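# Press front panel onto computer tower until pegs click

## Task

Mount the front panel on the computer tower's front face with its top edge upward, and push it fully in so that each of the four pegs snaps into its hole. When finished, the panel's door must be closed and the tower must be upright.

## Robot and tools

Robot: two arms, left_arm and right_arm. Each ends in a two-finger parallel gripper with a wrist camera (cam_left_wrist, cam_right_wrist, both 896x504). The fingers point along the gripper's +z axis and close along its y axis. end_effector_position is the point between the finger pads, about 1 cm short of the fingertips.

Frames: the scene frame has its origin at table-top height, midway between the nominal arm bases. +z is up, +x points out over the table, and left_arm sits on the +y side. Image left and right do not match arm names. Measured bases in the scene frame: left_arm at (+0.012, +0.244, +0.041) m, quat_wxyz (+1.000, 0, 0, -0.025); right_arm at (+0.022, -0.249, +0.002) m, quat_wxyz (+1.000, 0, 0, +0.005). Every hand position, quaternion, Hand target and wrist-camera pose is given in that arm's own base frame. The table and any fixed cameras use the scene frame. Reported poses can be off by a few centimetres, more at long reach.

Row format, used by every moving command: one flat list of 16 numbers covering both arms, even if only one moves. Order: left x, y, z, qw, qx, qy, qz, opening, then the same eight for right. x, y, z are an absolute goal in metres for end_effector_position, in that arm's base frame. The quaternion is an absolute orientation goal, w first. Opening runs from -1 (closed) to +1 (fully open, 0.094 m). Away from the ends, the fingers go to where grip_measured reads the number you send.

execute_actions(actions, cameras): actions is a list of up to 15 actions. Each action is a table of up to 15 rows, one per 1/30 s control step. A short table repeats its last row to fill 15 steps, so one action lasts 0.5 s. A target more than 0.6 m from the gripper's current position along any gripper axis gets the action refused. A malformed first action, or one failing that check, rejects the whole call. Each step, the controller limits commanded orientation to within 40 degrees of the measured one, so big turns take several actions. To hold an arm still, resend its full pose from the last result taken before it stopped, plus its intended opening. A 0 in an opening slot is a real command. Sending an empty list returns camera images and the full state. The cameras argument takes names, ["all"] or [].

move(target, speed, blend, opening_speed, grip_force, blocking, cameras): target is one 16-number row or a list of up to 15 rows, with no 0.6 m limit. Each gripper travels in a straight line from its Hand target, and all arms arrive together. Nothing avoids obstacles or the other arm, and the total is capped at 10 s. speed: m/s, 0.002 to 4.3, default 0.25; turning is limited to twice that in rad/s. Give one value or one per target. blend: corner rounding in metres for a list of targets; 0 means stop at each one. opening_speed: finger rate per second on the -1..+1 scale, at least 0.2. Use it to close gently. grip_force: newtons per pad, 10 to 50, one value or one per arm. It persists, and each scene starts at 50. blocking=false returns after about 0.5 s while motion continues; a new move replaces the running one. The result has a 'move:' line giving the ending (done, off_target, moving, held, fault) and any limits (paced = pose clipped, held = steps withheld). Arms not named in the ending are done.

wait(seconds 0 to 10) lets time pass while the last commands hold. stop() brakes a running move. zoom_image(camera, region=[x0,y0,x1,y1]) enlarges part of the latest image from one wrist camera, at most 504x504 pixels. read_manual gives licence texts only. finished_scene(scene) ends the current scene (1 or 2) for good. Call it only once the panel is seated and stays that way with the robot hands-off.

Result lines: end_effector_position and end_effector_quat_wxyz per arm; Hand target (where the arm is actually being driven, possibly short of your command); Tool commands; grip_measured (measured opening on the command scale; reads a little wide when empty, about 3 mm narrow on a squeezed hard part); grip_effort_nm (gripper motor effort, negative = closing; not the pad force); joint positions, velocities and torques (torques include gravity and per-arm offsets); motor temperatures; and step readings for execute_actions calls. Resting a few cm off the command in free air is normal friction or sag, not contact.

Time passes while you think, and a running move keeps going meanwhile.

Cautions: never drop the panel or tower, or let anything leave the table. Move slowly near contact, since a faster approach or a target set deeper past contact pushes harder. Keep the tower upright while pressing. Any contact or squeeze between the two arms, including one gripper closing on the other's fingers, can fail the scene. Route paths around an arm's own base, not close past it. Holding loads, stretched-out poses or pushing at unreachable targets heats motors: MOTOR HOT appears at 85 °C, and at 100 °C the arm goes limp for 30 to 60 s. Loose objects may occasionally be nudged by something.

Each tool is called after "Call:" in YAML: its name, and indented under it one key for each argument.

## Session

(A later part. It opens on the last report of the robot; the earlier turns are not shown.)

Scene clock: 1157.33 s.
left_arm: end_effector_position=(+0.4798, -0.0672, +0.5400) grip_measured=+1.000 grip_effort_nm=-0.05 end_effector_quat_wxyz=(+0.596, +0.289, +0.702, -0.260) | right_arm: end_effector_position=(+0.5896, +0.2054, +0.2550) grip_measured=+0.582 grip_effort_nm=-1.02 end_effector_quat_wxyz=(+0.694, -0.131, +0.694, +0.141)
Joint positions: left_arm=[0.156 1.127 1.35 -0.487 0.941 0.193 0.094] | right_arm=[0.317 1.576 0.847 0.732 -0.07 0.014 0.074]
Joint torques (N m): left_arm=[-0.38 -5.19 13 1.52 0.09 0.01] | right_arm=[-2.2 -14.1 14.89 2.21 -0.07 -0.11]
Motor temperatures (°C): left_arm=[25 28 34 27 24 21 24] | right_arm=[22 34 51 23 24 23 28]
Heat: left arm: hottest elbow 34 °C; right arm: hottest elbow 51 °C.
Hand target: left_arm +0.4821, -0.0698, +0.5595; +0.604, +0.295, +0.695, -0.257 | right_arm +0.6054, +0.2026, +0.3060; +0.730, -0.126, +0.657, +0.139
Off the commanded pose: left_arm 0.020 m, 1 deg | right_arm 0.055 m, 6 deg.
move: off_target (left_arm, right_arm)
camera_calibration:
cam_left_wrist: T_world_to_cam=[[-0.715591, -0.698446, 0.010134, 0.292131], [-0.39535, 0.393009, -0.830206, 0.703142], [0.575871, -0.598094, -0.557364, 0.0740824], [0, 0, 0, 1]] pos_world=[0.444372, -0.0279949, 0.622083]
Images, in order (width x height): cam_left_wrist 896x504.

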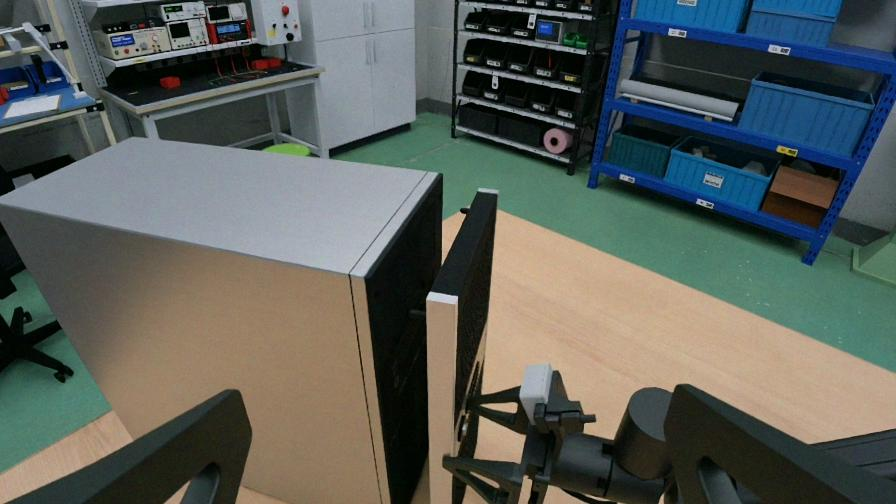

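Call:
wait:
  seconds: 0.1
  cameras: ["cam_right_wrist"]

Call:
zoom_image:
  camera: "cam_right_wrist"
  region: [700, 370, 896, 504]

Call:
zoom_image:
  camera: "cam_right_wrist"
  region: [180, 0, 430, 504]

Scene clock: 1182.10 s.
left_arm: end_effector_position=(+0.4798, -0.0672, +0.5400) grip_measured=+1.000 grip_effort_nm=-0.05 end_effector_quat_wxyz=(+0.596, +0.289, +0.702, -0.260) | right_arm: end_effector_position=(+0.5896, +0.2054, +0.2550) grip_measured=+0.582 grip_effort_nm=-1.01 end_effector_quat_wxyz=(+0.694, -0.131, +0.694, +0.141)
Joint positions: left_arm=[0.156 1.127 1.35 -0.487 0.941 0.193 0.094] | right_arm=[0.317 1.576 0.847 0.732 -0.07 0.014 0.074]
Joint torques (N m): left_arm=[-0.32 -5.07 12.9 1.55 0.09 0.01] | right_arm=[-1.96 -14.15 14.86 2.26 -0.09 -0.12]
Motor temperatures (°C): left_arm=[25 28 36 26 24 21 24] | right_arm=[22 34 55 23 24 23 28]
Heat: left arm: hottest elbow 36 °C; right arm: hottest elbow 55 °C.
Hand target: left_arm +0.4821, -0.0698, +0.5595; +0.604, +0.295, +0.695, -0.257 | right_arm +0.6054, +0.2026, +0.3060; +0.730, -0.126, +0.657, +0.139
Tool commands: left_gripper/opening=+1.0 right_gripper/opening=+0.2
Off the commanded pose: left_arm 0.020 m, 1 deg | right_arm 0.055 m, 6 deg.
wait: 0.10 s; at rest from the start
camera_calibration:
cam_right_wrist: T_world_to_cam=[[0.361016, -0.932353, -0.0196318, -0.0177993], [-0.399581, -0.135632, -0.906608, 0.533141], [0.842616, 0.335145, -0.421516, -0.369188], [0, 0, 0, 1]] pos_world=[0.530543, 0.179447, 0.327382]
Images, in order (width x height): cam_right_wrist 896x504.

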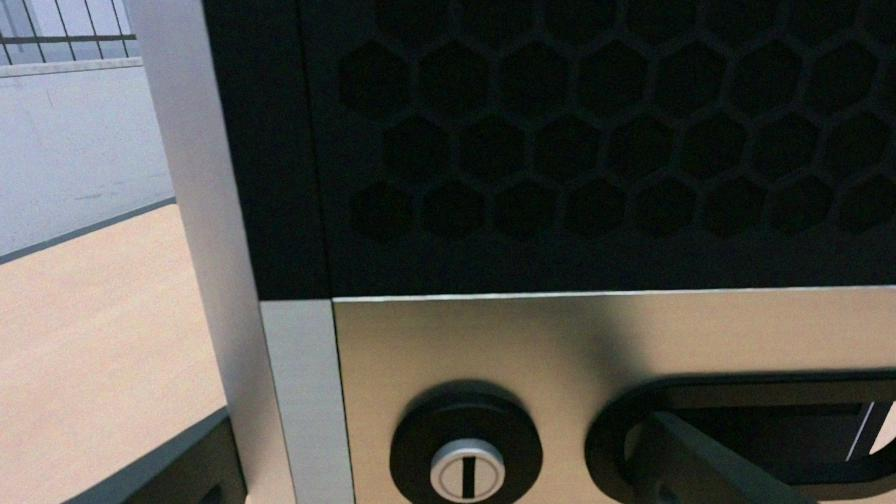

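Scaled by 2.571 from the camera's 896x504 image, which has a finer 1280x720 frame.

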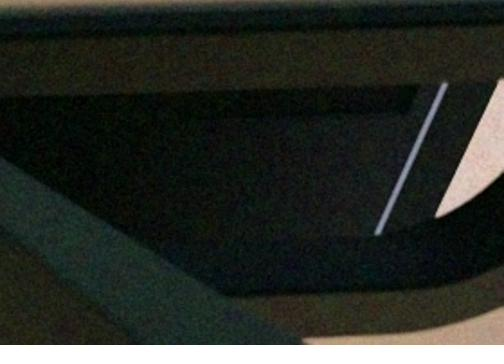

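Scaled by 1.000.

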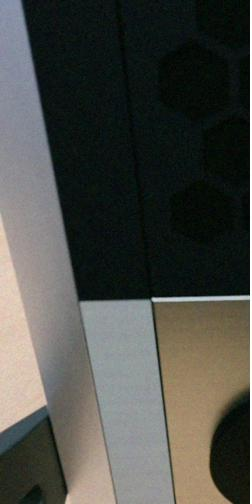

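Call:
move:
  target: [0.483,-0.07,0.56,0.604,0.295,0.695,-0.257,1, 0.616,0.202,0.317,0.7321,-0.1359,0.6553,0.1276,0.2]
  speed: 0.05
  cameras: ["cam_left_wrist"]

Call:
zoom_image:
  camera: "cam_left_wrist"
  region: [360, 160, 500, 320]

Scene clock: 1198.53 s.
left_arm: end_effector_position=(+0.4798, -0.0672, +0.5400) grip_measured=+1.000 grip_effort_nm=-0.05 end_effector_quat_wxyz=(+0.596, +0.289, +0.702, -0.260) | right_arm: end_effector_position=(+0.5970, +0.2038, +0.2625) grip_measured=+0.582 grip_effort_nm=-1.02 end_effector_quat_wxyz=(+0.695, -0.133, +0.694, +0.137)
Joint positions: left_arm=[0.156 1.127 1.35 -0.487 0.941 0.193 0.094] | right_arm=[0.309 1.576 0.873 0.705 -0.076 0.006 0.074]
Joint torques (N m): left_arm=[-0.5 -5.25 12.93 1.66 0.09 0.03] | right_arm=[-2.14 -13.92 15.06 1.89 -0.09 -0.37]
Motor temperatures (°C): left_arm=[25 28 37 26 24 21 24] | right_arm=[22 34 55 23 24 23 28]
Heat: left arm: hottest elbow 37 °C; right arm: hottest elbow 55 °C.
Hand target: left_arm +0.4821, -0.0698, +0.5595; +0.604, +0.295, +0.695, -0.257 | right_arm +0.6113, +0.2007, +0.3168; +0.732, -0.136, +0.655, +0.127
Off the commanded pose: left_arm 0.020 m, 1 deg | right_arm 0.058 m, 6 deg.
move: off_target (left_arm, right_arm)
camera_calibration:
cam_left_wrist: T_world_to_cam=[[-0.715591, -0.698446, 0.010134, 0.292131], [-0.39535, 0.393009, -0.830206, 0.703142], [0.575871, -0.598094, -0.557364, 0.0740824], [0, 0, 0, 1]] pos_world=[0.444372, -0.0279949, 0.622083]
Images, in order (width x height): cam_left_wrist 896x504.

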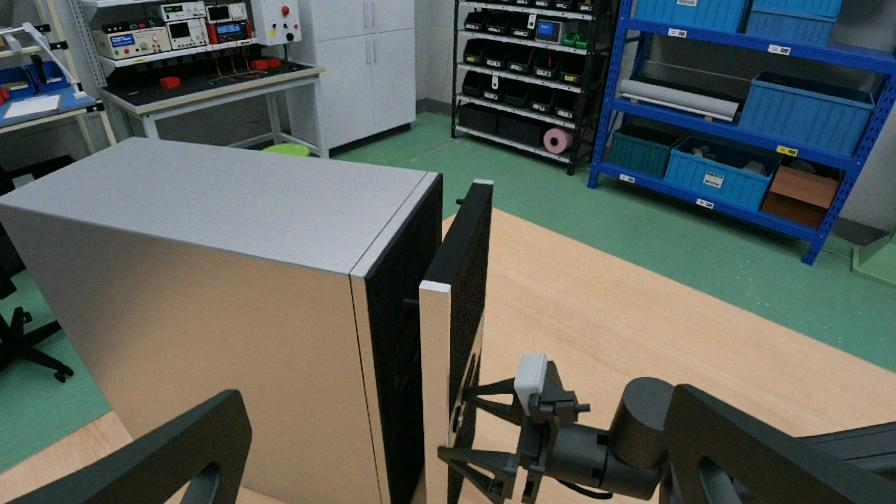

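Scaled by 3.150 from the camera's 896x504 image, which has a finer 1280x720 frame.

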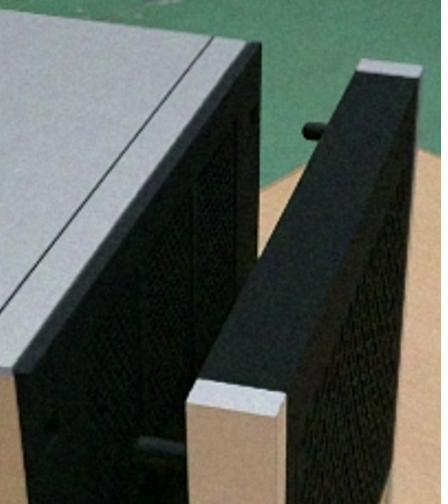

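Call:
move:
  target: [0.483,-0.07,0.56,0.604,0.295,0.695,-0.257,1, 0.626,0.208,0.319,0.7335,-0.1425,0.6540,0.1203,0.2]
  speed: 0.04
  cameras: ["cam_left_wrist","cam_right_wrist"]

Call:
zoom_image:
  camera: "cam_left_wrist"
  region: [360, 160, 500, 320]

Call:
zoom_image:
  camera: "cam_right_wrist"
  region: [180, 0, 430, 504]

Call:
zoom_image:
  camera: "cam_right_wrist"
  region: [700, 370, 896, 504]

Scene clock: 1218.83 s.
left_arm: end_effector_position=(+0.4798, -0.0672, +0.5400) grip_measured=+1.000 grip_effort_nm=-0.05 end_effector_quat_wxyz=(+0.596, +0.289, +0.702, -0.260) | right_arm: end_effector_position=(+0.6075, +0.2072, +0.2672) grip_measured=+0.582 grip_effort_nm=-1.02 end_effector_quat_wxyz=(+0.697, -0.140, +0.691, +0.131)
Joint positions: left_arm=[0.156 1.127 1.35 -0.487 0.941 0.193 0.094] | right_arm=[0.309 1.594 0.908 0.693 -0.076 -0.014 0.074]
Joint torques (N m): left_arm=[-0.62 -5.19 12.83 1.58 0.11 -0.01] | right_arm=[-1.73 -14.1 15.17 1.88 0.11 -0.33]
Heat: left arm: hottest elbow 39 °C; right arm: hottest elbow 54 °C.
Hand target: left_arm +0.4821, -0.0698, +0.5595; +0.604, +0.295, +0.695, -0.257 | right_arm +0.6214, +0.2067, +0.3189; +0.733, -0.142, +0.654, +0.120
Off the commanded pose: left_arm 0.020 m, 1 deg | right_arm 0.055 m, 6 deg.
move: off_target (left_arm, right_arm)
camera_calibration:
cam_left_wrist: T_world_to_cam=[[-0.715591, -0.698446, 0.010134, 0.292131], [-0.39535, 0.393009, -0.830206, 0.703142], [0.575871, -0.598094, -0.557364, 0.0740824], [0, 0, 0, 1]] pos_world=[0.444372, -0.0279949, 0.622083]
cam_right_wrist: T_world_to_cam=[[0.359184, -0.933228, 0.00848462, -0.0286492], [-0.386817, -0.157141, -0.908669, 0.548897], [0.849329, 0.323097, -0.417431, -0.382433], [0, 0, 0, 1]] pos_world=[0.547425, 0.183081, 0.33937]

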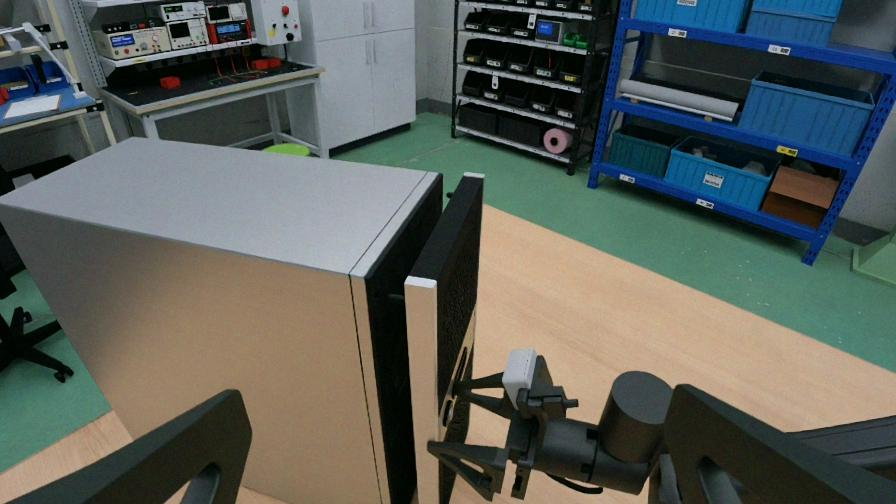

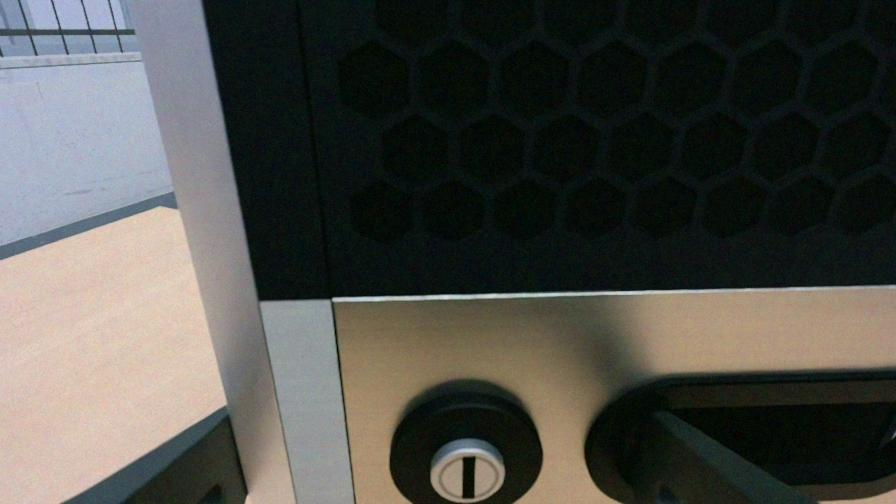

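Scaled by 3.150 from the camera's 896x504 image, which has a finer 1280x720 frame.

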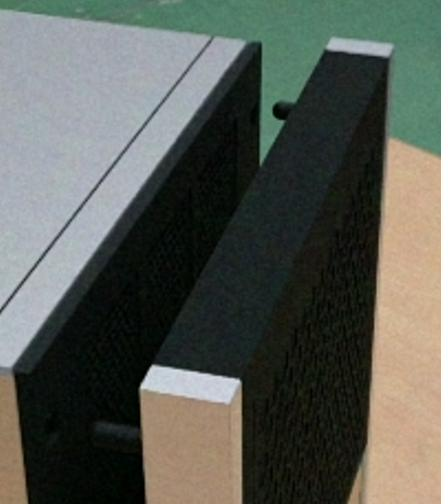

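Scaled by 1.000.

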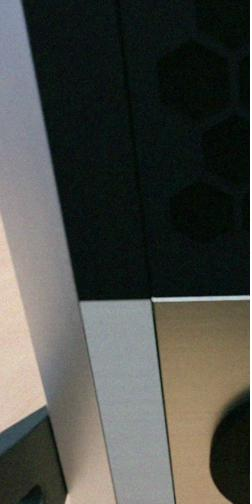

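Scaled by 2.571 from the camera's 896x504 image, which has a finer 1280x720 frame.

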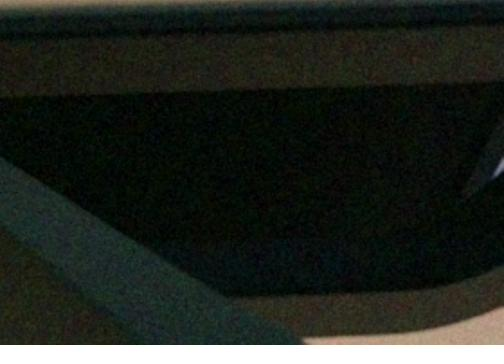

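Call:
move:
  target: [0.483,-0.07,0.56,0.604,0.295,0.695,-0.257,1, 0.632,0.211,0.3175,0.7325,-0.1415,0.6550,0.1217,0.2]
  speed: 0.03
  cameras: ["cam_left_wrist","cam_right_wrist"]

Scene clock: 1252.37 s.
left_arm: end_effector_position=(+0.4798, -0.0672, +0.5400) grip_measured=+1.000 grip_effort_nm=-0.04 end_effector_quat_wxyz=(+0.596, +0.289, +0.702, -0.260) | right_arm: end_effector_position=(+0.6133, +0.2087, +0.2654) grip_measured=+0.582 grip_effort_nm=-1.02 end_effector_quat_wxyz=(+0.697, -0.139, +0.692, +0.130)
Joint positions: left_arm=[0.156 1.127 1.35 -0.487 0.941 0.193 0.094] | right_arm=[0.309 1.609 0.924 0.69 -0.074 -0.014 0.074]
Joint torques (N m): left_arm=[-0.32 -5.42 12.96 1.51 0.09 0.04] | right_arm=[-1.9 -14.45 15.23 1.92 0.15 -0.31]
Motor temperatures (°C): left_arm=[25 27 40 26 24 21 24] | right_arm=[22 34 57 23 24 23 28]
Heat: left arm: hottest elbow 40 °C; right arm: hottest elbow 57 °C.
Hand target: left_arm +0.4821, -0.0698, +0.5595; +0.604, +0.295, +0.695, -0.257 | right_arm +0.6273, +0.2096, +0.3173; +0.732, -0.141, +0.655, +0.121
Off the commanded pose: left_arm 0.020 m, 1 deg | right_arm 0.055 m, 6 deg.
move: off_target (left_arm, right_arm)
camera_calibration:
cam_left_wrist: T_world_to_cam=[[-0.715591, -0.698446, 0.010134, 0.292131], [-0.39535, 0.393009, -0.830206, 0.703142], [0.575871, -0.598094, -0.557364, 0.0740824], [0, 0, 0, 1]] pos_world=[0.444372, -0.0279949, 0.622083]
cam_right_wrist: T_world_to_cam=[[0.357778, -0.93377, 0.00829568, -0.028134], [-0.389341, -0.157241, -0.907573, 0.551055], [0.848769, 0.32148, -0.419813, -0.387284], [0, 0, 0, 1]] pos_world=[0.553329, 0.184882, 0.337769]

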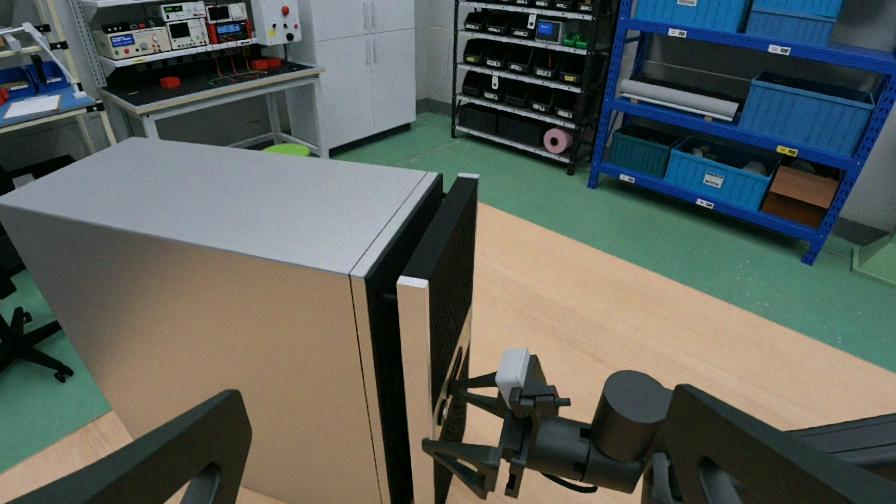

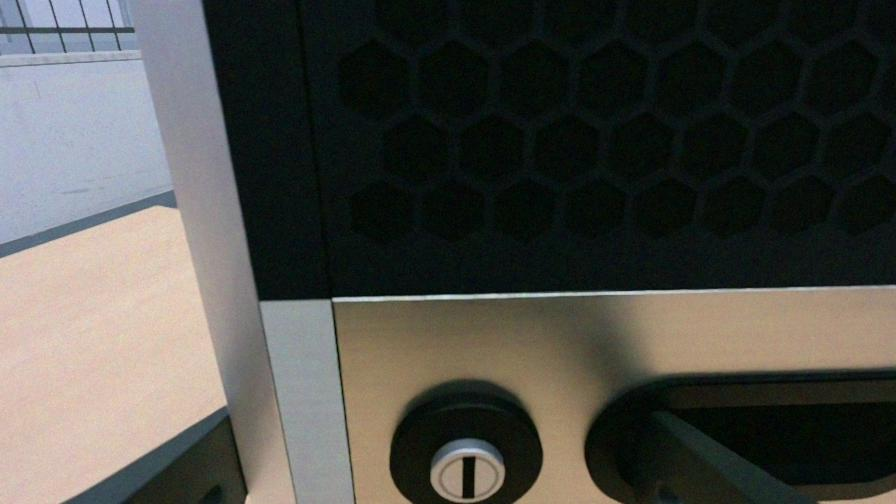

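Call:
zoom_image:
  camera: "cam_left_wrist"
  region: [350, 160, 490, 320]

Scaled by 3.150 from the camera's 896x504 image, which has a finer 1280x720 frame.

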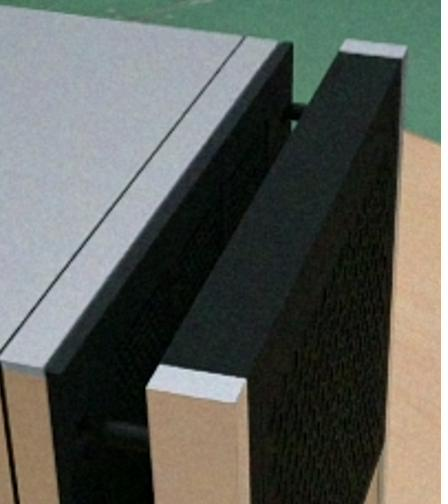

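Call:
move:
  target: [0.483,-0.07,0.56,0.604,0.295,0.695,-0.257,1, 0.642,0.2158,0.317,0.7320,-0.1415,0.6555,0.1217,0.2]
  speed: 0.03
  cameras: ["cam_left_wrist","cam_right_wrist"]

Call:
zoom_image:
  camera: "cam_left_wrist"
  region: [350, 160, 490, 320]

Scene clock: 1264.60 s.
left_arm: end_effector_position=(+0.4798, -0.0672, +0.5400) grip_measured=+1.000 grip_effort_nm=-0.05 end_effector_quat_wxyz=(+0.596, +0.289, +0.702, -0.260) | right_arm: end_effector_position=(+0.6203, +0.2089, +0.2648) grip_measured=+0.582 grip_effort_nm=-1.02 end_effector_quat_wxyz=(+0.698, -0.136, +0.692, +0.126)
Joint positions: left_arm=[0.156 1.127 1.35 -0.487 0.941 0.193 0.094] | right_arm=[0.309 1.625 0.942 0.688 -0.063 -0.015 0.074]
Joint torques (N m): left_arm=[-0.38 -5.36 12.88 1.59 0.1 0.03] | right_arm=[-1.2 -14.56 16.31 1.65 -0.2 -0.29]
Motor temperatures (°C): left_arm=[25 27 41 26 24 21 24] | right_arm=[22 34 57 23 24 23 28]
Heat: left arm: hottest elbow 41 °C; right arm: hottest elbow 57 °C.
Hand target: left_arm +0.4821, -0.0698, +0.5595; +0.604, +0.295, +0.695, -0.257 | right_arm +0.6365, +0.2140, +0.3169; +0.732, -0.141, +0.656, +0.121
Off the commanded pose: left_arm 0.020 m, 1 deg | right_arm 0.057 m, 6 deg.
move: off_target (left_arm, right_arm)
camera_calibration:
cam_left_wrist: T_world_to_cam=[[-0.715591, -0.698446, 0.010134, 0.292131], [-0.39535, 0.393009, -0.830206, 0.703142], [0.575871, -0.598094, -0.557364, 0.0740824], [0, 0, 0, 1]] pos_world=[0.444372, -0.0279949, 0.622083]
cam_right_wrist: T_world_to_cam=[[0.347429, -0.937663, 0.00900279, -0.0234066], [-0.390534, -0.153418, -0.907715, 0.553177], [0.852512, 0.31185, -0.419491, -0.393975], [0, 0, 0, 1]] pos_world=[0.560034, 0.185781, 0.337069]

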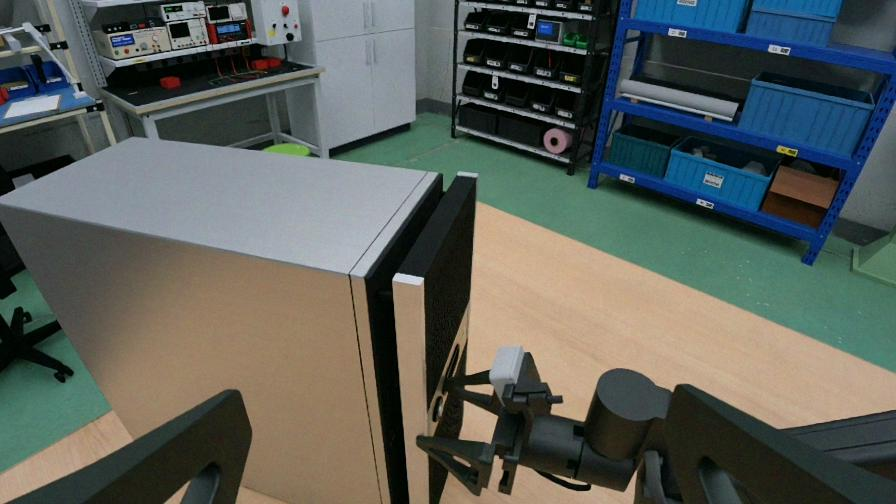

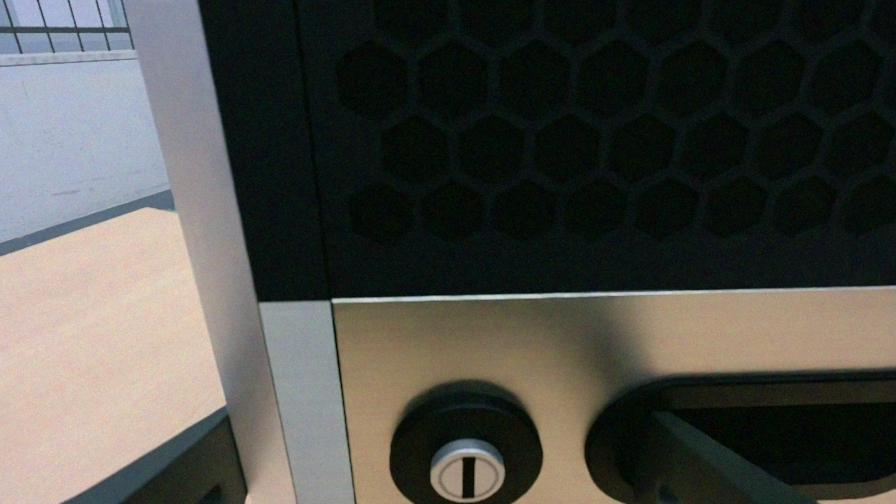

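Scaled by 3.150 from the camera's 896x504 image, which has a finer 1280x720 frame.

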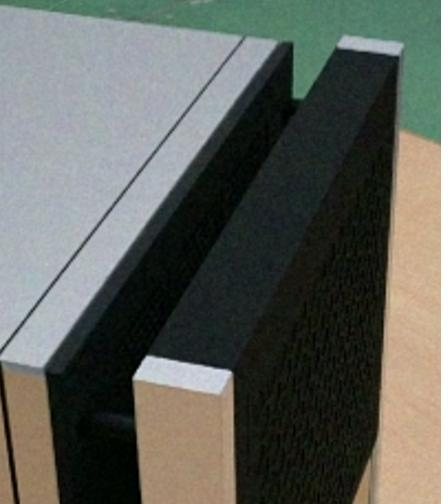

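Call:
zoom_image:
  camera: "cam_left_wrist"
  region: [360, 270, 410, 310]

Call:
zoom_image:
  camera: "cam_left_wrist"
  region: [425, 170, 475, 210]

Scaled by 10.080 from the camera's 896x504 image, which has a finer 1280x720 frame.

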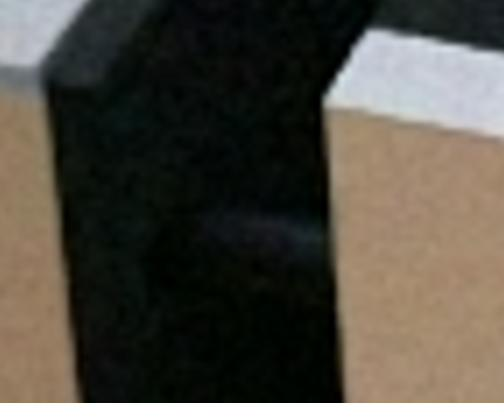

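Scaled by 10.080 from the camera's 896x504 image, which has a finer 1280x720 frame.

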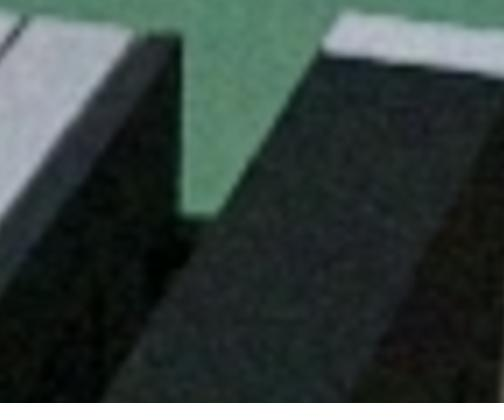

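Call:
move:
  target: [0.483,-0.07,0.56,0.604,0.295,0.695,-0.257,1, 0.637,0.2225,0.3145,0.7316,-0.1461,0.6531,0.1316,0.2]
  speed: 0.03
  cameras: ["cam_left_wrist","cam_right_wrist"]

Call:
zoom_image:
  camera: "cam_left_wrist"
  region: [360, 270, 410, 310]

Call:
zoom_image:
  camera: "cam_left_wrist"
  region: [425, 170, 475, 210]

Scene clock: 1300.33 s.
left_arm: end_effector_position=(+0.4798, -0.0672, +0.5400) grip_measured=+1.000 grip_effort_nm=-0.05 end_effector_quat_wxyz=(+0.596, +0.289, +0.702, -0.260) | right_arm: end_effector_position=(+0.6201, +0.2094, +0.2648) grip_measured=+0.582 grip_effort_nm=-1.01 end_effector_quat_wxyz=(+0.697, -0.137, +0.692, +0.127)
Joint positions: left_arm=[0.156 1.127 1.35 -0.487 0.941 0.193 0.094] | right_arm=[0.309 1.625 0.942 0.688 -0.066 -0.015 0.074]
Joint torques (N m): left_arm=[-0.62 -5.54 12.97 1.52 0.1 0.04] | right_arm=[-0.97 -13.8 15.54 2.29 -0.52 -0.25]
Motor temperatures (°C): left_arm=[25 27 42 26 24 21 24] | right_arm=[22 33 60 22 24 23 28]
Heat: left arm: hottest elbow 42 °C; right arm: hottest elbow 60 °C.
Hand target: left_arm +0.4821, -0.0698, +0.5595; +0.604, +0.295, +0.695, -0.257 | right_arm +0.6322, +0.2209, +0.3142; +0.731, -0.146, +0.653, +0.131
Off the commanded pose: left_arm 0.020 m, 1 deg | right_arm 0.054 m, 6 deg.
move: off_target (left_arm, right_arm)
camera_calibration:
cam_left_wrist: T_world_to_cam=[[-0.715591, -0.698446, 0.010134, 0.292131], [-0.39535, 0.393009, -0.830206, 0.703142], [0.575871, -0.598094, -0.557364, 0.0740824], [0, 0, 0, 1]] pos_world=[0.444372, -0.0279949, 0.622083]
cam_right_wrist: T_world_to_cam=[[0.350229, -0.93662, 0.00907431, -0.0248409], [-0.390065, -0.154651, -0.907707, 0.553108], [0.85158, 0.314366, -0.419506, -0.393838], [0, 0, 0, 1]] pos_world=[0.559833, 0.186081, 0.337069]

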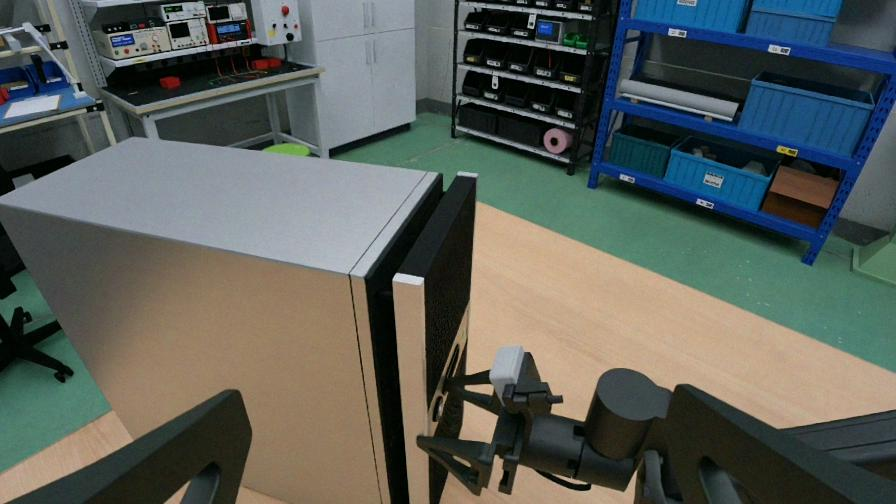

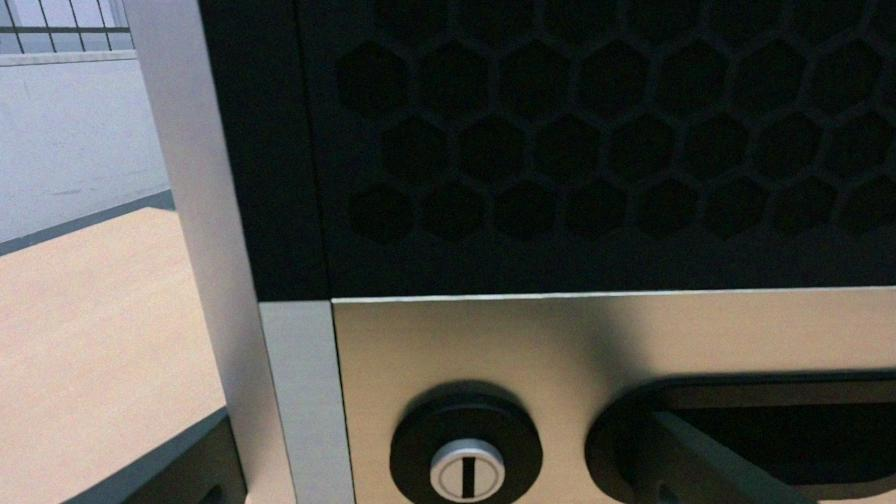

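Scaled by 10.080 from the camera's 896x504 image, which has a finer 1280x720 frame.

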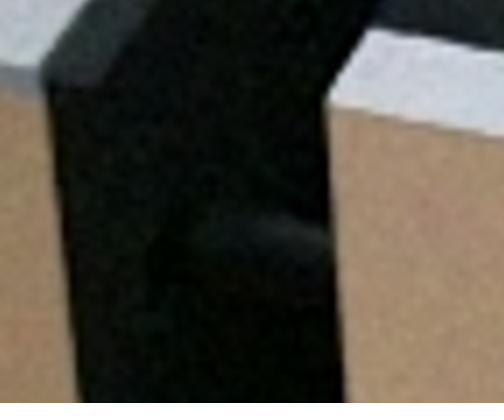

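Scaled by 10.080 from the camera's 896x504 image, which has a finer 1280x720 frame.

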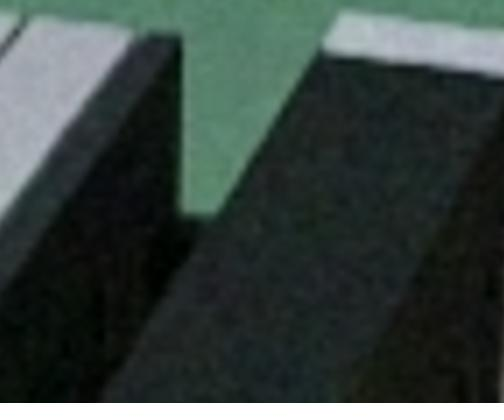

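Call:
move:
  target: [0.483,-0.07,0.56,0.604,0.295,0.695,-0.257,1, 0.610,0.213,0.308,0.7316,-0.1461,0.6531,0.1316,0.2]
  speed: 0.04

Call:
move:
  target: [0.483,-0.07,0.56,0.604,0.295,0.695,-0.257,1, 0.632,0.2235,0.3145,0.7316,-0.1461,0.6531,0.1316,0.2]
  speed: 0.04
  cameras: ["cam_left_wrist","cam_right_wrist"]

Call:
zoom_image:
  camera: "cam_left_wrist"
  region: [360, 270, 410, 310]

Call:
zoom_image:
  camera: "cam_left_wrist"
  region: [425, 170, 475, 210]

Scene clock: 1308.00 s.
left_arm: end_effector_position=(+0.4798, -0.0672, +0.5400) grip_measured=+1.000 grip_effort_nm=-0.05 end_effector_quat_wxyz=(+0.596, +0.289, +0.702, -0.260) | right_arm: end_effector_position=(+0.6144, +0.2101, +0.2616) grip_measured=+0.582 grip_effort_nm=-1.01 end_effector_quat_wxyz=(+0.697, -0.141, +0.690, +0.132)
Joint positions: left_arm=[0.156 1.127 1.35 -0.487 0.941 0.193 0.094] | right_arm=[0.309 1.621 0.924 0.704 -0.08 -0.015 0.074]
Joint torques (N m): left_arm=[-0.15 -5.42 12.88 1.51 0.08 0.01] | right_arm=[-0.67 -16.91 9.84 3.1 -0.1 -0.22]
Motor temperatures (°C): left_arm=[25 27 42 26 24 21 24] | right_arm=[22 33 60 23 24 23 28]
Heat: left arm: hottest elbow 42 °C; right arm: hottest elbow 60 °C.
Hand target: left_arm +0.4821, -0.0698, +0.5595; +0.604, +0.295, +0.695, -0.257 | right_arm +0.6091, +0.2127, +0.3070; +0.731, -0.146, +0.653, +0.131
Off the commanded pose: left_arm 0.020 m, 1 deg | right_arm 0.047 m, 6 deg.
move: off_target (left_arm, right_arm)

Scene clock: 1309.17 s.
left_arm: end_effector_position=(+0.4798, -0.0672, +0.5400) grip_measured=+1.000 grip_effort_nm=-0.05 end_effector_quat_wxyz=(+0.596, +0.289, +0.702, -0.260) | right_arm: end_effector_position=(+0.6167, +0.2106, +0.2633) grip_measured=+0.582 grip_effort_nm=-1.01 end_effector_quat_wxyz=(+0.698, -0.141, +0.690, +0.131)
Joint positions: left_arm=[0.156 1.127 1.35 -0.487 0.941 0.193 0.094] | right_arm=[0.309 1.624 0.932 0.7 -0.079 -0.015 0.074]
Joint torques (N m): left_arm=[-0.26 -5.42 12.88 1.55 0.09 -0.01] | right_arm=[-0.21 -14.68 15.15 1.92 0.12 -0.24]
Motor temperatures (°C): left_arm=[25 27 42 26 24 21 24] | right_arm=[22 33 60 23 24 23 28]
Heat: left arm: hottest elbow 42 °C; right arm: hottest elbow 60 °C.
Hand target: left_arm +0.4821, -0.0698, +0.5595; +0.604, +0.295, +0.695, -0.257 | right_arm +0.6273, +0.2219, +0.3146; +0.732, -0.146, +0.653, +0.132
Off the commanded pose: left_arm 0.020 m, 1 deg | right_arm 0.055 m, 6 deg.
move: off_target (left_arm, right_arm)
camera_calibration:
cam_left_wrist: T_world_to_cam=[[-0.715591, -0.698446, 0.010134, 0.292131], [-0.39535, 0.393009, -0.830206, 0.703142], [0.575871, -0.598094, -0.557364, 0.0740824], [0, 0, 0, 1]] pos_world=[0.444372, -0.0279949, 0.622083]
cam_right_wrist: T_world_to_cam=[[0.362033, -0.932118, 0.0093655, -0.0307969], [-0.384731, -0.158565, -0.909307, 0.548634], [0.849067, 0.325596, -0.416021, -0.39372], [0, 0, 0, 1]] pos_world=[0.55652, 0.186481, 0.33537]

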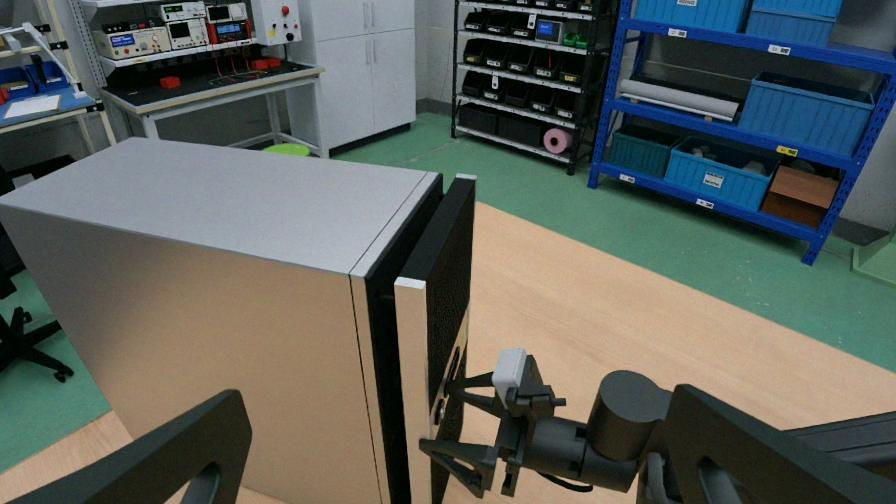

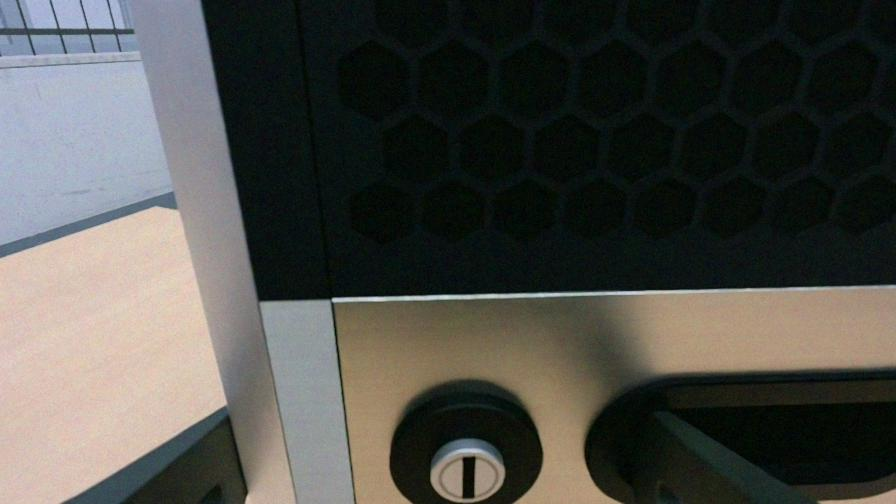

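Scaled by 10.080 from the camera's 896x504 image, which has a finer 1280x720 frame.

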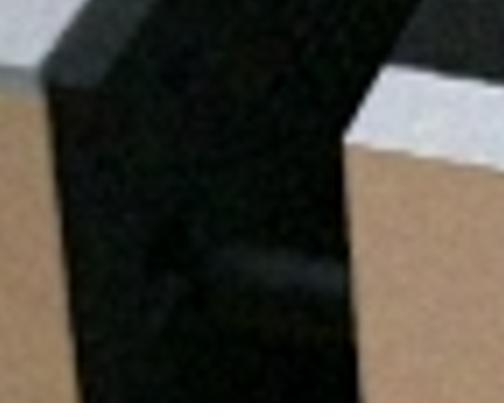

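Scaled by 10.080 from the camera's 896x504 image, which has a finer 1280x720 frame.

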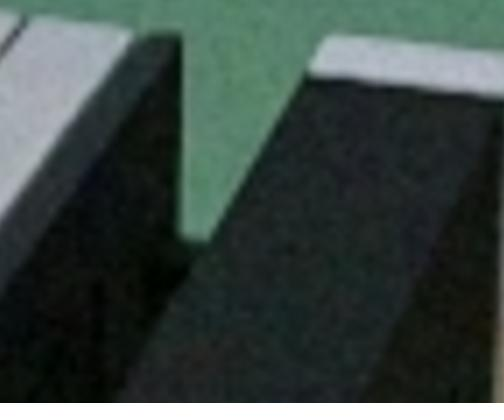

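Call:
move:
  target: [0.483,-0.07,0.56,0.604,0.295,0.695,-0.257,1, 0.632,0.2225,0.3145,0.7300,-0.1389,0.6546,0.1396,0.2]
  speed: 0.04

Scene clock: 1321.53 s.
left_arm: end_effector_position=(+0.4798, -0.0672, +0.5400) grip_measured=+1.000 grip_effort_nm=-0.05 end_effector_quat_wxyz=(+0.596, +0.289, +0.702, -0.260) | right_arm: end_effector_position=(+0.6168, +0.2107, +0.2627) grip_measured=+0.582 grip_effort_nm=-1.02 end_effector_quat_wxyz=(+0.697, -0.139, +0.691, +0.133)
Joint positions: left_arm=[0.156 1.127 1.35 -0.487 0.941 0.193 0.094] | right_arm=[0.309 1.625 0.932 0.7 -0.079 -0.009 0.074]
Joint torques (N m): left_arm=[-0.32 -5.13 12.86 1.54 0.09 0.04] | right_arm=[-0.32 -14.86 15.06 1.95 -0.02 -0.1]
Motor temperatures (°C): left_arm=[25 27 42 26 24 21 24] | right_arm=[22 33 58 23 24 23 28]
Heat: left arm: hottest elbow 42 °C; right arm: hottest elbow 58 °C.
Hand target: left_arm +0.4821, -0.0698, +0.5595; +0.604, +0.295, +0.695, -0.257 | right_arm +0.6274, +0.2210, +0.3144; +0.730, -0.139, +0.655, +0.140
Off the commanded pose: left_arm 0.020 m, 1 deg | right_arm 0.055 m, 6 deg.
move: off_target (left_arm, right_arm)

Call:
move:
  target:
    - [0.483,-0.07,0.35,0.604,0.295,0.695,-0.257,1, 0.632,0.2225,0.3145,0.7300,-0.1389,0.6546,0.1396,0.2]
    - [0.545,-0.025,0.07,0.593,0.368,0.625,-0.349,1, 0.632,0.2225,0.3145,0.7300,-0.1389,0.6546,0.1396,0.2]
  speed: 0.25
  blend: 0.03
  cameras: ["cam_left_wrist"]

Scene clock: 1330.87 s.
left_arm: end_effector_position=(+0.5361, -0.0295, +0.0731) grip_measured=+1.000 grip_effort_nm=-0.05 end_effector_quat_wxyz=(+0.589, +0.370, +0.627, -0.350) | right_arm: end_effector_position=(+0.6168, +0.2107, +0.2627) grip_measured=+0.582 grip_effort_nm=-1.01 end_effector_quat_wxyz=(+0.697, -0.139, +0.691, +0.133)
Joint positions: left_arm=[0.266 1.989 0.849 0.89 1.328 0.239 0.094] | right_arm=[0.309 1.625 0.932 0.7 -0.079 -0.009 0.074]
Joint torques (N m): left_arm=[0.21 -11.28 6.49 2.3 0.22 -0.08] | right_arm=[-0.56 -14.68 15.17 2.02 -0.01 -0.09]
Motor temperatures (°C): left_arm=[25 27 43 26 24 21 24] | right_arm=[22 32 58 23 24 23 28]
Heat: left arm: hottest elbow 43 °C; right arm: hottest elbow 58 °C.
Hand target: left_arm +0.5446, -0.0251, +0.0701; +0.592, +0.369, +0.626, -0.349 | right_arm +0.6274, +0.2210, +0.3144; +0.730, -0.139, +0.655, +0.140
Off the commanded pose: left_arm 0.010 m, 1 deg | right_arm 0.055 m, 6 deg.
move: off_target (right_arm)
camera_calibration:
cam_left_wrist: T_world_to_cam=[[-0.876, -0.482245, -0.0079876, 0.457066], [-0.223636, 0.420797, -0.879157, 0.235308], [0.42733, -0.768355, -0.476466, -0.12734], [0, 0, 0, 1]] pos_world=[0.507429, 0.0235587, 0.14985]
Images, in order (width x height): cam_left_wrist 896x504.

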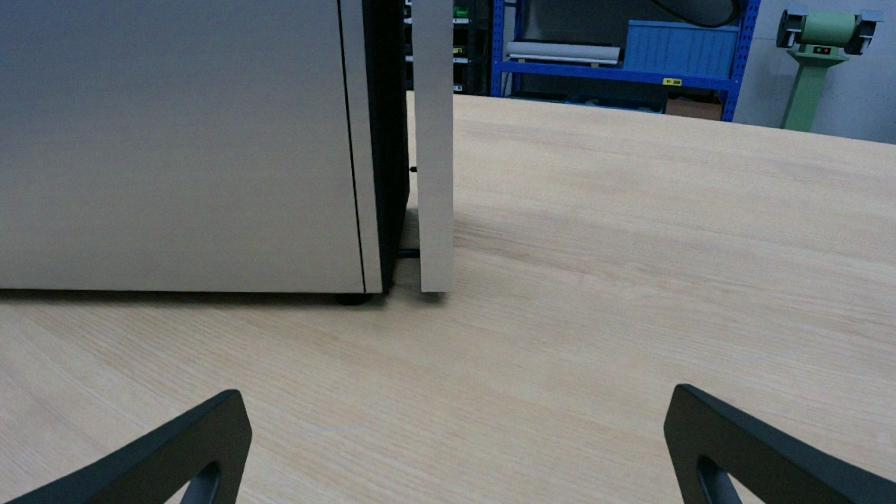

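Call:
zoom_image:
  camera: "cam_left_wrist"
  region: [350, 225, 470, 310]

Call:
zoom_image:
  camera: "cam_left_wrist"
  region: [385, 145, 445, 190]

Call:
zoom_image:
  camera: "cam_left_wrist"
  region: [375, 230, 435, 275]

Scaled by 4.200 from the camera's 896x504 image, which has a finer 1280x720 frame.

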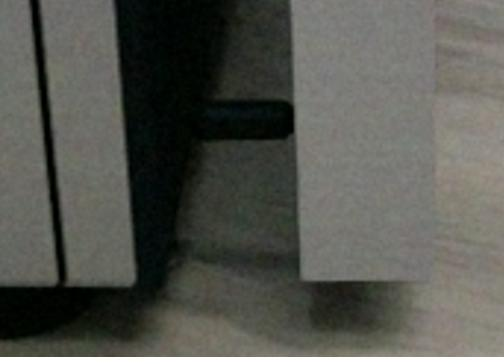

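Scaled by 8.400 from the camera's 896x504 image, which has a finer 1280x720 frame.

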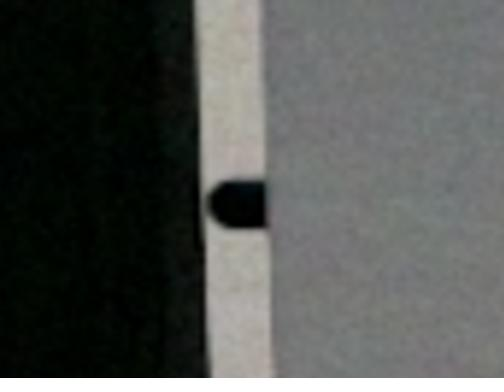

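Scaled by 8.400 from the camera's 896x504 image, which has a finer 1280x720 frame.

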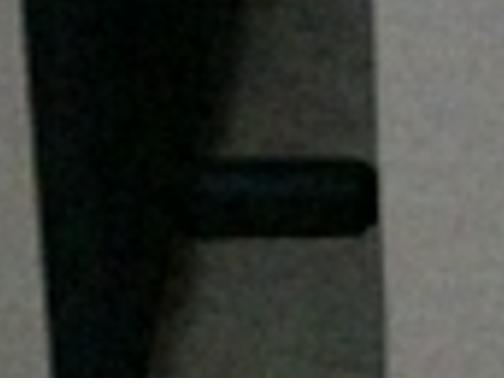

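Call:
zoom_image:
  camera: "cam_left_wrist"
  region: [380, 238, 410, 268]

Call:
zoom_image:
  camera: "cam_left_wrist"
  region: [390, 150, 420, 200]

Scaled by 16.800 from the camera's 896x504 image, which has a finer 1280x720 frame.

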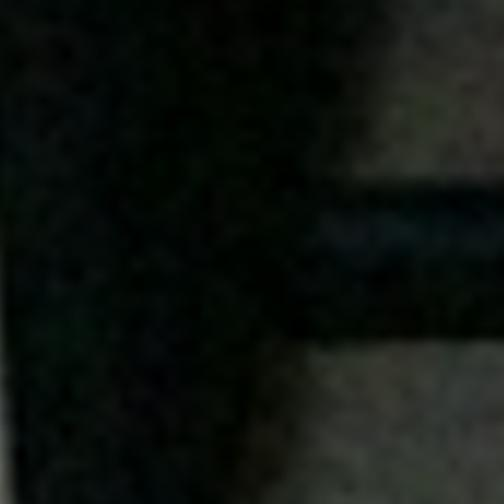

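Scaled by 10.080 from the camera's 896x504 image, which has a finer 1280x720 frame.

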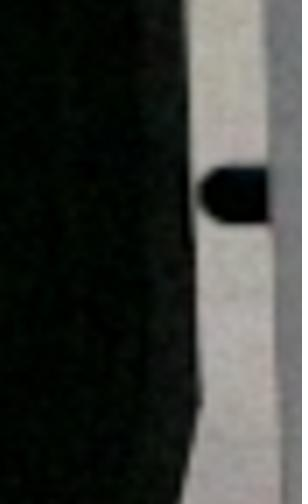

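Call:
move:
  target: [0.545,-0.025,0.07,0.593,0.368,0.625,-0.349,1, 0.644,0.2285,0.3145,0.7300,-0.1389,0.6546,0.1396,0.2]
  speed: 0.04
  cameras: ["cam_left_wrist","cam_right_wrist"]

Call:
zoom_image:
  camera: "cam_left_wrist"
  region: [350, 145, 470, 310]

Scene clock: 1380.07 s.
left_arm: end_effector_position=(+0.5363, -0.0295, +0.0735) grip_measured=+1.000 grip_effort_nm=-0.05 end_effector_quat_wxyz=(+0.590, +0.370, +0.626, -0.350) | right_arm: end_effector_position=(+0.6269, +0.2156, +0.2635) grip_measured=+0.582 grip_effort_nm=-1.02 end_effector_quat_wxyz=(+0.697, -0.136, +0.691, +0.136)
Joint positions: left_arm=[0.266 1.99 0.849 0.898 1.328 0.234 0.094] | right_arm=[0.313 1.649 0.965 0.693 -0.074 -0.002 0.074]
Joint torques (N m): left_arm=[0.38 -10.93 6.39 2.37 0.21 -0.09] | right_arm=[-0.62 -15.21 15.73 1.94 -0.03 -0.17]
Motor temperatures (°C): left_arm=[25 27 40 26 24 21 24] | right_arm=[22 32 57 22 24 23 28]
Heat: left arm: hottest elbow 40 °C; right arm: hottest elbow 57 °C.
Hand target: left_arm +0.5447, -0.0251, +0.0701; +0.593, +0.368, +0.625, -0.349 | right_arm +0.6390, +0.2267, +0.3145; +0.730, -0.138, +0.655, +0.140
Off the commanded pose: left_arm 0.010 m, 0 deg | right_arm 0.055 m, 6 deg.
move: off_target (right_arm)
camera_calibration:
cam_left_wrist: T_world_to_cam=[[-0.875838, -0.482523, -0.00895464, 0.457185], [-0.222349, 0.41992, -0.879902, 0.235008], [0.428333, -0.768661, -0.47507, -0.127831], [0, 0, 0, 1]] pos_world=[0.507428, 0.0236593, 0.150149]
cam_right_wrist: T_world_to_cam=[[0.361072, -0.932531, -0.00362333, -0.0257212], [-0.389006, -0.147088, -0.909417, 0.553709], [0.847527, 0.329774, -0.41587, -0.403932], [0, 0, 0, 1]] pos_world=[0.567027, 0.190665, 0.335476]

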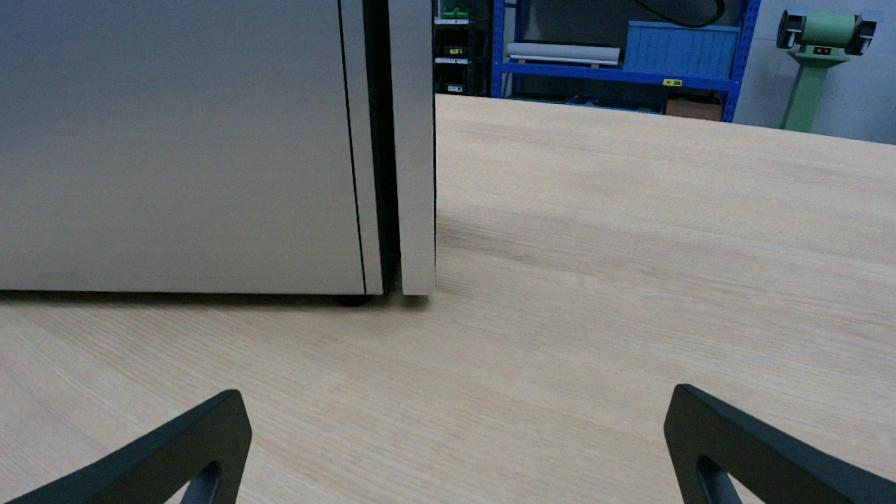

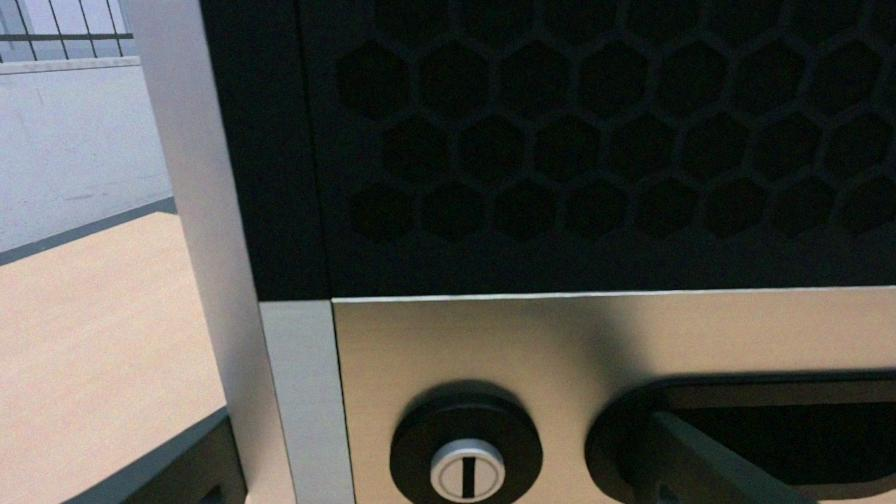

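Scaled by 3.055 from the camera's 896x504 image, which has a finer 1280x720 frame.

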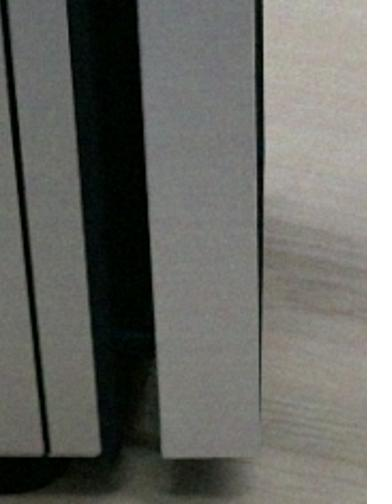

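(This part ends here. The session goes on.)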